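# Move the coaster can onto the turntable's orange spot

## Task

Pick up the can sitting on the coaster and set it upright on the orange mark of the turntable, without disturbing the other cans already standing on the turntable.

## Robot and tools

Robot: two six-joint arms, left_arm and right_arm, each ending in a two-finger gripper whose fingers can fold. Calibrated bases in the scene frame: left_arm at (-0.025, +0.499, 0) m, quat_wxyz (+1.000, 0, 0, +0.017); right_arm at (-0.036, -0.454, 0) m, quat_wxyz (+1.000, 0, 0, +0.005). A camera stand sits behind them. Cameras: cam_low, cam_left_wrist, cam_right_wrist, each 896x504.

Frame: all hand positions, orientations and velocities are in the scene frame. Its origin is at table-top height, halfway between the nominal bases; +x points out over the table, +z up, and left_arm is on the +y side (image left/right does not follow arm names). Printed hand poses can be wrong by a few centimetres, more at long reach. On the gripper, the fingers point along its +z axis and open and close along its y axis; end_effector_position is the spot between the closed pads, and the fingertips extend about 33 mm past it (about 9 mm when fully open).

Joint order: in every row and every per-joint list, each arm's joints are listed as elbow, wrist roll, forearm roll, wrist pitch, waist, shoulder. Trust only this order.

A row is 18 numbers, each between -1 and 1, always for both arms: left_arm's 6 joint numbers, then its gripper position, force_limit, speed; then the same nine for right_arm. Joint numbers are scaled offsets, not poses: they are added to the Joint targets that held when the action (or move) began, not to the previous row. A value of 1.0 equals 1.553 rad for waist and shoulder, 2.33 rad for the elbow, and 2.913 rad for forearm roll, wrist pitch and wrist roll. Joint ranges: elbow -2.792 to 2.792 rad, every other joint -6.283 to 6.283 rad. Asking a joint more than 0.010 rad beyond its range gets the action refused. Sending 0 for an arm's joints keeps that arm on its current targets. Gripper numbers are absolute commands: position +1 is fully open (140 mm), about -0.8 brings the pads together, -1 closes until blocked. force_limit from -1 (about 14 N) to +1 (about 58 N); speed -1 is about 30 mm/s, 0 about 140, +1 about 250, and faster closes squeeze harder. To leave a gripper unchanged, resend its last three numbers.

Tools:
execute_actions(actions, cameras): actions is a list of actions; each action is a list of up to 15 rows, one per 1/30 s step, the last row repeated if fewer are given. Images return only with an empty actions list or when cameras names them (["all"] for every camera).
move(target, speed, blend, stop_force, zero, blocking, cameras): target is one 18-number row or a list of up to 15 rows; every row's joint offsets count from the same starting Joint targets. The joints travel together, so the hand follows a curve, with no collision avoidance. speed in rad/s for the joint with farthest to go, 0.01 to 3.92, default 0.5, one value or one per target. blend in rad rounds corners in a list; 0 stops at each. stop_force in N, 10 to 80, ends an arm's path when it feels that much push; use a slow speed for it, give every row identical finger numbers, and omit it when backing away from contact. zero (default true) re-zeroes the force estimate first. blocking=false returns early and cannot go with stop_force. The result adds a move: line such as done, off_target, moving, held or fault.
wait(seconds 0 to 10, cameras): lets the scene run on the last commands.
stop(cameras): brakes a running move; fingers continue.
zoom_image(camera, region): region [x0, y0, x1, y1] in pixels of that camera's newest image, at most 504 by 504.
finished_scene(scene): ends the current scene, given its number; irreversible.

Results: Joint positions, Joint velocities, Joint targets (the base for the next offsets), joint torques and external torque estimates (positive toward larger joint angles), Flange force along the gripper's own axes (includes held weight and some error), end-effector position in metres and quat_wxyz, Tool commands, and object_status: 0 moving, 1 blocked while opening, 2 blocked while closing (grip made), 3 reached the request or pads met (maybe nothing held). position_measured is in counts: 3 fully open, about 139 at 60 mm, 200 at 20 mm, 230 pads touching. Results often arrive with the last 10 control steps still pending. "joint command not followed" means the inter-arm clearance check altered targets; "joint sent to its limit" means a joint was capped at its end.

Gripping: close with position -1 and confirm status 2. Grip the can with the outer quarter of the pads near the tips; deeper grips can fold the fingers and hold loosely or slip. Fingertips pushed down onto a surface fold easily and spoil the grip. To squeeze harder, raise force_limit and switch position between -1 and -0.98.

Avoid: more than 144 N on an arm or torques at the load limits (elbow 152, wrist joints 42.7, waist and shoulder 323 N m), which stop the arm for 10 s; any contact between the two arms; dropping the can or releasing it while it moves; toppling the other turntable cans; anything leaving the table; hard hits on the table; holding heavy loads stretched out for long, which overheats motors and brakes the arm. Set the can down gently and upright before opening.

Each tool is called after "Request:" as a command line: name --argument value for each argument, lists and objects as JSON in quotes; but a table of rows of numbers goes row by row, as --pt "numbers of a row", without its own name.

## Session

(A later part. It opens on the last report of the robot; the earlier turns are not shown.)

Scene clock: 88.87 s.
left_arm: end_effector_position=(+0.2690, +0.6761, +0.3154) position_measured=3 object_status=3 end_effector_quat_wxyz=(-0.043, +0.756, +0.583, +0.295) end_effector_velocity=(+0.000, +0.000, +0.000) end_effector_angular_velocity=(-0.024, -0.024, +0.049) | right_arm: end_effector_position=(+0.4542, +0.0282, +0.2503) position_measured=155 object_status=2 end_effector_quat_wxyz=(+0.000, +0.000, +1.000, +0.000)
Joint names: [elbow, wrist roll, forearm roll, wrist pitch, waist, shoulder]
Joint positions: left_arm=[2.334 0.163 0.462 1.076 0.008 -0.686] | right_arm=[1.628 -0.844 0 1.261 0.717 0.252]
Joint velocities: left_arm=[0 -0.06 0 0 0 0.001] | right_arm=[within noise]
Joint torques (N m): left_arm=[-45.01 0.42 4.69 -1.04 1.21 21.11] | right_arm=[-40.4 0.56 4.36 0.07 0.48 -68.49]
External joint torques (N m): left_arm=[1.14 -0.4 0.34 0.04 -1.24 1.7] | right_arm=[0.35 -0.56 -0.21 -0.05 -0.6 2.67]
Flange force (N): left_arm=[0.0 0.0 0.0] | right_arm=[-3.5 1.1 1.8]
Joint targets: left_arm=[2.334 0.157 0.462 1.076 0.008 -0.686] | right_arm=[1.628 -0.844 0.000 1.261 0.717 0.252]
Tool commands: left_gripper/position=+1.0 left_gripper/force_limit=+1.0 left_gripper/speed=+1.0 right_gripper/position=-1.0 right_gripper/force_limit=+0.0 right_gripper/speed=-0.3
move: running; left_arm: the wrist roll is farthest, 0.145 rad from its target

Request:
wait --seconds 10

Request:
wait --seconds 0.49

Request:
move --target '[0,0,0,0,0,0,1,1,1, 0.04674,0,0,-0.05839,0,0.0394,-1,0,-0.3]' --speed 0.3

Request:
execute_actions --actions '[[[0,0,0,0,0,0,1,1,1, 0,0,0,0,0,0,0.3,0,1]]]' --cameras '["cam_right_wrist"]'

Request:
move --target '[0,0,0,0,0,0,1,1,1, -0.04674,0,0,0.05839,0,-0.0394,0.3,0,1]' --speed 0.3 --cameras '["cam_right_wrist"]'

Request:
wait --seconds 0.5 --cameras '["cam_right_wrist"]'

Request:
wait --seconds 0.7 --cameras '["cam_right_wrist"]'

Request:
wait --seconds 0.7 --cameras '["cam_right_wrist"]'

Scene clock: 91.50 s.
left_arm: end_effector_position=(+0.2690, +0.6761, +0.3154) position_measured=3 object_status=3 end_effector_quat_wxyz=(-0.022, +0.712, +0.636, +0.297) | right_arm: end_effector_position=(+0.4542, +0.0282, +0.2503) position_measured=155 object_status=2 end_effector_quat_wxyz=(+0.000, +0.000, +1.000, +0.000)
Joint names: [elbow, wrist roll, forearm roll, wrist pitch, waist, shoulder]
Joint positions: left_arm=[2.334 0.018 0.462 1.076 0.008 -0.686] | right_arm=[1.628 -0.844 0 1.261 0.717 0.252]
Joint torques (N m): left_arm=[-44.89 -0.05 4.69 -1.06 0.74 21.33] | right_arm=[-40.37 0.6 4.38 0.08 0.35 -68.5]
External joint torques (N m): left_arm=[0.99 0.06 0.35 0.07 -0.7 1.39] | right_arm=[0.3 -0.6 -0.24 -0.06 -0.27 2.51]
Flange force (N): left_arm=[0.0 0.0 0.0] | right_arm=[-3.1 1.3 1.7]
Joint targets: left_arm=[2.334 0.018 0.462 1.076 0.008 -0.686] | right_arm=[1.628 -0.844 0.000 1.261 0.717 0.252]
Tool commands: left_gripper/position=+1.0 left_gripper/force_limit=+1.0 left_gripper/speed=+1.0 right_gripper/position=-1.0 right_gripper/force_limit=+0.0 right_gripper/speed=-0.3
earlier move: done
wait: 1.60 of 10 s (the move ended)

Scene clock: 92.00 s.
left_arm: end_effector_position=(+0.2690, +0.6761, +0.3154) position_measured=3 object_status=3 end_effector_quat_wxyz=(-0.022, +0.712, +0.636, +0.297) | right_arm: end_effector_position=(+0.4542, +0.0282, +0.2503) position_measured=155 object_status=2 end_effector_quat_wxyz=(+0.000, +0.000, +1.000, +0.000)
Joint names: [elbow, wrist roll, forearm roll, wrist pitch, waist, shoulder]
Joint positions: left_arm=[2.334 0.018 0.462 1.076 0.008 -0.686] | right_arm=[1.628 -0.844 0 1.261 0.717 0.252]
Joint torques (N m): left_arm=[-45.03 0 4.74 -1.03 0.63 21.42] | right_arm=[-40.42 0.59 4.4 0.06 0.44 -68.49]
External joint torques (N m): left_arm=[1.16 0.01 0.3 0.04 -0.53 1.21] | right_arm=[0.29 -0.59 -0.24 -0.04 -0.55 2.62]
Flange force (N): left_arm=[0.0 0.0 0.0] | right_arm=[-3.6 1.2 1.7]
Joint targets: left_arm=[2.334 0.018 0.462 1.076 0.008 -0.686] | right_arm=[1.628 -0.844 0.000 1.261 0.717 0.252]
Tool commands: left_gripper/position=+1.0 left_gripper/force_limit=+1.0 left_gripper/speed=+1.0 right_gripper/position=-1.0 right_gripper/force_limit=+0.0 right_gripper/speed=-0.3
wait: 0.50 s; at rest by 0.17 s

Scene clock: 93.03 s.
left_arm: end_effector_position=(+0.2690, +0.6761, +0.3154) position_measured=3 object_status=3 end_effector_quat_wxyz=(-0.022, +0.712, +0.636, +0.297) | right_arm: end_effector_position=(+0.4542, +0.0282, +0.1521) position_measured=155 object_status=2 end_effector_quat_wxyz=(+0.000, +0.000, +1.000, +0.000) end_effector_velocity=(-0.002, -0.002, -0.003) end_effector_angular_velocity=(-0.003, +0.003, +0.001)
Joint names: [elbow, wrist roll, forearm roll, wrist pitch, waist, shoulder]
Joint positions: left_arm=[2.334 0.018 0.462 1.076 0.008 -0.686] | right_arm=[1.737 -0.844 0 1.091 0.717 0.313]
Joint velocities: left_arm=[within noise] | right_arm=[0.006 0 0 -0.002 0 0]
Joint torques (N m): left_arm=[-44.94 0.06 4.67 -1.11 1.08 20.93] | right_arm=[-37.38 0.57 4.09 0.06 0.42 -72.53]
External joint torques (N m): left_arm=[1.03 -0.04 0.37 0.12 -0.93 1.86] | right_arm=[0.03 -0.57 -0.22 -0.03 -0.3 3.35]
Flange force (N): left_arm=[0.0 0.0 0.0] | right_arm=[-4.3 2.4 2.6]
Joint targets: left_arm=[2.334 0.018 0.462 1.076 0.008 -0.686] | right_arm=[1.737 -0.844 0.000 1.091 0.717 0.313]
move: done

Scene clock: 93.20 s.
left_arm: end_effector_position=(+0.2690, +0.6761, +0.3154) position_measured=3 object_status=3 end_effector_quat_wxyz=(-0.022, +0.712, +0.636, +0.297) | right_arm: end_effector_position=(+0.4542, +0.0282, +0.1520) position_measured=133 object_status=0 end_effector_quat_wxyz=(+0.000, +0.000, +1.000, +0.000)
Joint names: [elbow, wrist roll, forearm roll, wrist pitch, waist, shoulder]
Joint positions: left_arm=[2.334 0.018 0.462 1.076 0.008 -0.686] | right_arm=[1.737 -0.844 0 1.091 0.717 0.313]
Joint torques (N m): left_arm=[-45.14 -0.02 4.68 -1.02 0.93 20.45] | right_arm=[-36.73 0.57 4.07 0.04 0.41 -70.8]
External joint torques (N m): left_arm=[1.26 0.04 0.35 0.03 -0.87 2.29] | right_arm=[-0.69 -0.57 -0.2 -0.03 -0.38 1.58]
Flange force (N): left_arm=[0.0 0.0 0.0] | right_arm=[-3.5 1.5 0.6]
Joint targets: left_arm=[2.334 0.018 0.462 1.076 0.008 -0.686] | right_arm=[1.737 -0.844 0.000 1.091 0.717 0.313]
Kept back: 10 steps.
Step readings (joint positions of left_arm | right_arm):
0: [2.334 0.018 0.462 1.076 0.008 -0.686] | [1.737 -0.844 0.000 1.091 0.717 0.313]
1: [2.334 0.018 0.462 1.076 0.008 -0.686] | [1.737 -0.844 0.000 1.091 0.717 0.313]
2: [2.334 0.018 0.462 1.076 0.008 -0.686] | [1.737 -0.844 0.000 1.091 0.717 0.313]
4: [2.334 0.018 0.462 1.076 0.008 -0.686] | [1.737 -0.844 0.000 1.091 0.717 0.313]
Images, in order (width x height): cam_right_wrist 896x504.

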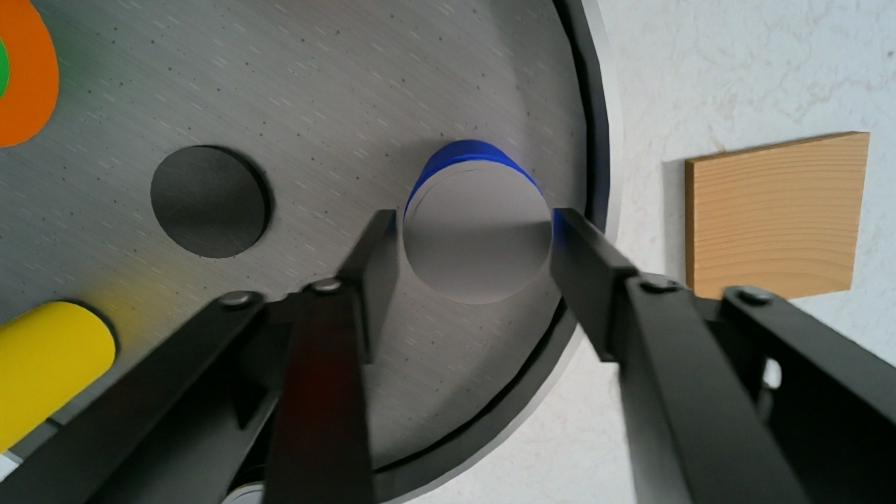

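Scene clock: 94.77 s.
left_arm: end_effector_position=(+0.2690, +0.6761, +0.3154) position_measured=3 object_status=3 end_effector_quat_wxyz=(-0.022, +0.712, +0.636, +0.297) | right_arm: end_effector_position=(+0.4542, +0.0282, +0.2502) position_measured=91 object_status=3 end_effector_quat_wxyz=(+0.000, +0.000, +1.000, +0.000)
Joint names: [elbow, wrist roll, forearm roll, wrist pitch, waist, shoulder]
Joint positions: left_arm=[2.334 0.018 0.462 1.076 0.008 -0.686] | right_arm=[1.628 -0.844 0 1.261 0.717 0.252]
Joint torques (N m): left_arm=[-44.68 -0.05 4.72 -1.08 0.8 20.77] | right_arm=[-39.42 0.57 4.34 0.09 0.47 -67.24]
External joint torques (N m): left_arm=[0.82 0.06 0.31 0.1 -0.73 1.81] | right_arm=[-0.61 -0.57 -0.19 -0.07 -0.4 1.44]
Flange force (N): left_arm=[0.0 0.0 0.0] | right_arm=[-3.4 1.3 0.1]
Joint targets: left_arm=[2.334 0.018 0.462 1.076 0.008 -0.686] | right_arm=[1.628 -0.844 0.000 1.261 0.717 0.252]
move: done
Images, in order (width x height): cam_right_wrist 896x504.

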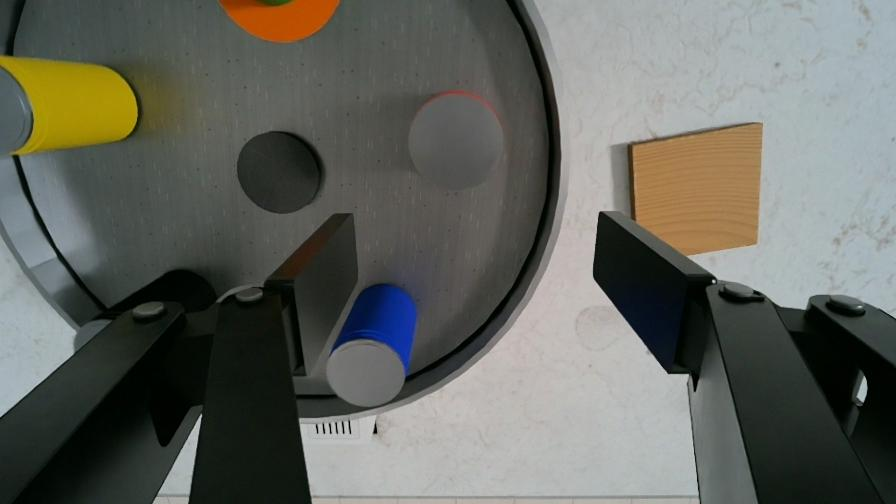

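Scene clock: 95.27 s.
left_arm: end_effector_position=(+0.2690, +0.6761, +0.3154) position_measured=3 object_status=3 end_effector_quat_wxyz=(-0.022, +0.712, +0.636, +0.297) | right_arm: end_effector_position=(+0.4542, +0.0282, +0.2503) position_measured=91 object_status=3 end_effector_quat_wxyz=(+0.000, +0.000, +1.000, +0.000)
Joint names: [elbow, wrist roll, forearm roll, wrist pitch, waist, shoulder]
Joint positions: left_arm=[2.334 0.018 0.462 1.076 0.008 -0.686] | right_arm=[1.628 -0.844 0 1.261 0.717 0.252]
Joint torques (N m): left_arm=[-44.85 0 4.69 -1.04 0.83 20.65] | right_arm=[-39.41 0.62 4.39 0.01 0.18 -67.3]
External joint torques (N m): left_arm=[0.98 0.02 0.34 0.06 -0.8 2] | right_arm=[-0.79 -0.62 -0.23 0.01 -0.2 1]
Flange force (N): left_arm=[0.0 0.0 0.0] | right_arm=[-3.0 1.3 -0.5]
Joint targets: left_arm=[2.334 0.018 0.462 1.076 0.008 -0.686] | right_arm=[1.628 -0.844 0.000 1.261 0.717 0.252]
Tool commands: left_gripper/position=+1.0 left_gripper/force_limit=+1.0 left_gripper/speed=+1.0 right_gripper/position=+0.3 right_gripper/force_limit=+0.0 right_gripper/speed=+1.0
wait: 0.50 s; at rest by 0.17 s
Images, in order (width x height): cam_right_wrist 896x504.

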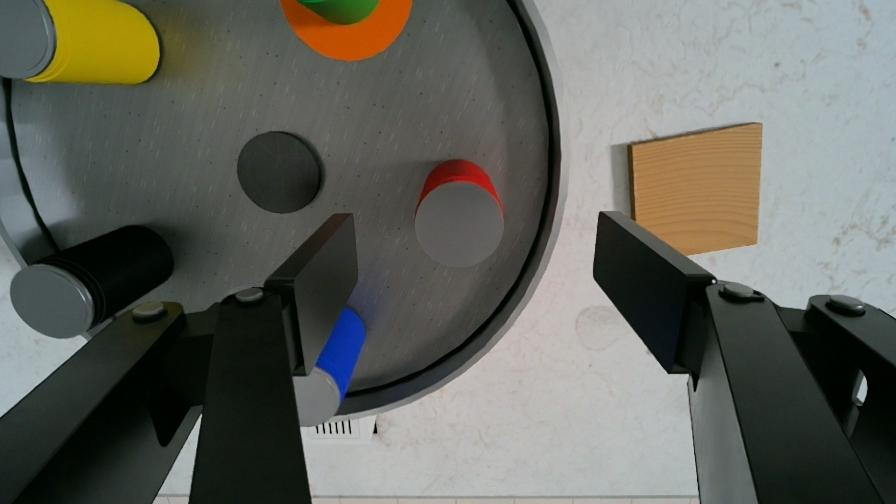

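Scene clock: 95.97 s.
left_arm: end_effector_position=(+0.2690, +0.6761, +0.3154) position_measured=3 object_status=3 end_effector_quat_wxyz=(-0.022, +0.712, +0.636, +0.297) | right_arm: end_effector_position=(+0.4542, +0.0282, +0.2503) position_measured=91 object_status=3 end_effector_quat_wxyz=(+0.000, +0.000, +1.000, +0.000)
Joint names: [elbow, wrist roll, forearm roll, wrist pitch, waist, shoulder]
Joint positions: left_arm=[2.334 0.018 0.462 1.076 0.008 -0.686] | right_arm=[1.628 -0.844 0 1.261 0.717 0.252]
Joint torques (N m): left_arm=[-45.08 -0.03 4.7 -1.05 1.23 20.31] | right_arm=[-39.48 0.57 4.4 0.03 0.29 -67.29]
External joint torques (N m): left_arm=[1.27 0.05 0.32 0.06 -1.28 2.76] | right_arm=[-0.57 -0.57 -0.25 -0.01 -0.33 1.26]
Flange force (N): left_arm=[0.0 0.0 0.0] | right_arm=[-3.1 1.2 -0.1]
Joint targets: left_arm=[2.334 0.018 0.462 1.076 0.008 -0.686] | right_arm=[1.628 -0.844 0.000 1.261 0.717 0.252]
Tool commands: left_gripper/position=+1.0 left_gripper/force_limit=+1.0 left_gripper/speed=+1.0 right_gripper/position=+0.3 right_gripper/force_limit=+0.0 right_gripper/speed=+1.0
wait: 0.70 s; at rest by 0.17 s
Images, in order (width x height): cam_right_wrist 896x504.

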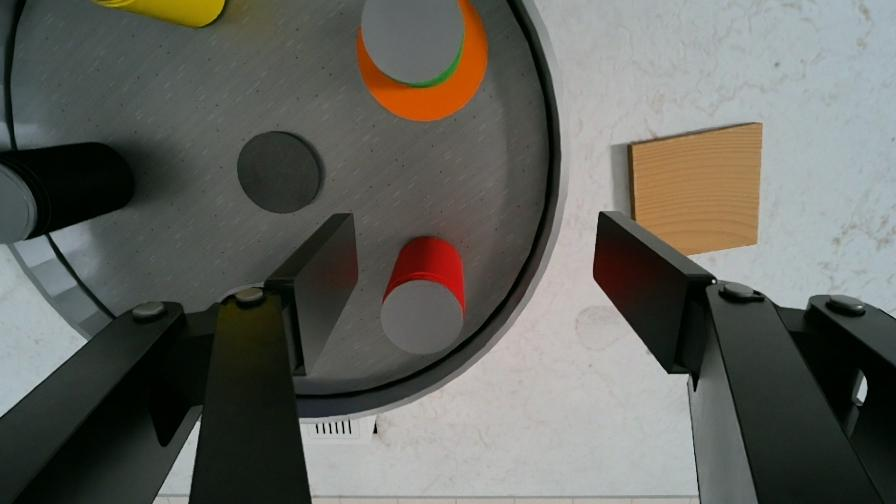

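Scene clock: 96.67 s.
left_arm: end_effector_position=(+0.2690, +0.6761, +0.3154) position_measured=3 object_status=3 end_effector_quat_wxyz=(-0.022, +0.712, +0.636, +0.297) | right_arm: end_effector_position=(+0.4542, +0.0282, +0.2503) position_measured=91 object_status=3 end_effector_quat_wxyz=(+0.000, +0.000, +1.000, +0.000)
Joint names: [elbow, wrist roll, forearm roll, wrist pitch, waist, shoulder]
Joint positions: left_arm=[2.334 0.018 0.462 1.076 0.008 -0.686] | right_arm=[1.628 -0.844 0 1.261 0.717 0.252]
Joint torques (N m): left_arm=[-44.72 0 4.72 -1.13 1.12 20.56] | right_arm=[-39.51 0.58 4.34 0.06 0.21 -67.13]
External joint torques (N m): left_arm=[0.9 0.02 0.31 0.14 -1.07 2.2] | right_arm=[-0.5 -0.58 -0.2 -0.04 -0.15 1.23]
Flange force (N): left_arm=[0.0 0.0 0.0] | right_arm=[-2.8 1.2 0.0]
Joint targets: left_arm=[2.334 0.018 0.462 1.076 0.008 -0.686] | right_arm=[1.628 -0.844 0.000 1.261 0.717 0.252]
Tool commands: left_gripper/position=+1.0 left_gripper/force_limit=+1.0 left_gripper/speed=+1.0 right_gripper/position=+0.3 right_gripper/force_limit=+0.0 right_gripper/speed=+1.0
wait: 0.70 s; at rest by 0.17 s
Images, in order (width x height): cam_right_wrist 896x504.

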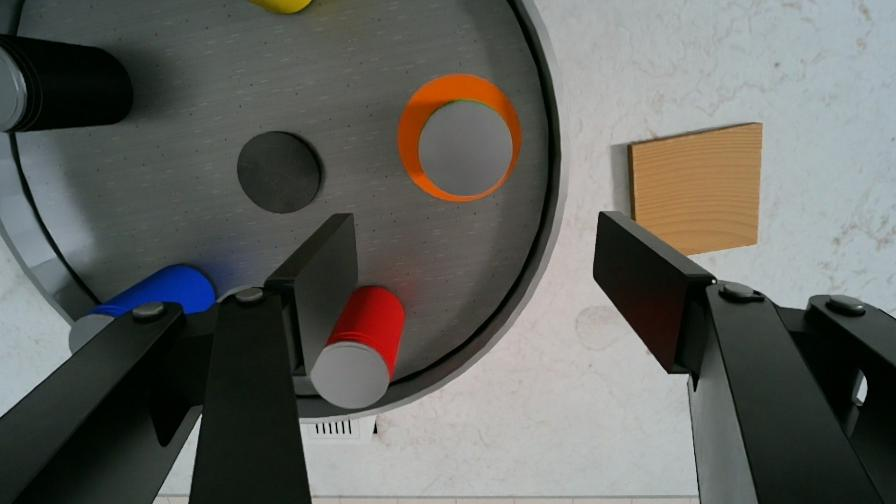

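Request:
finished_scene --scene 2

The scene is finished: the task was done.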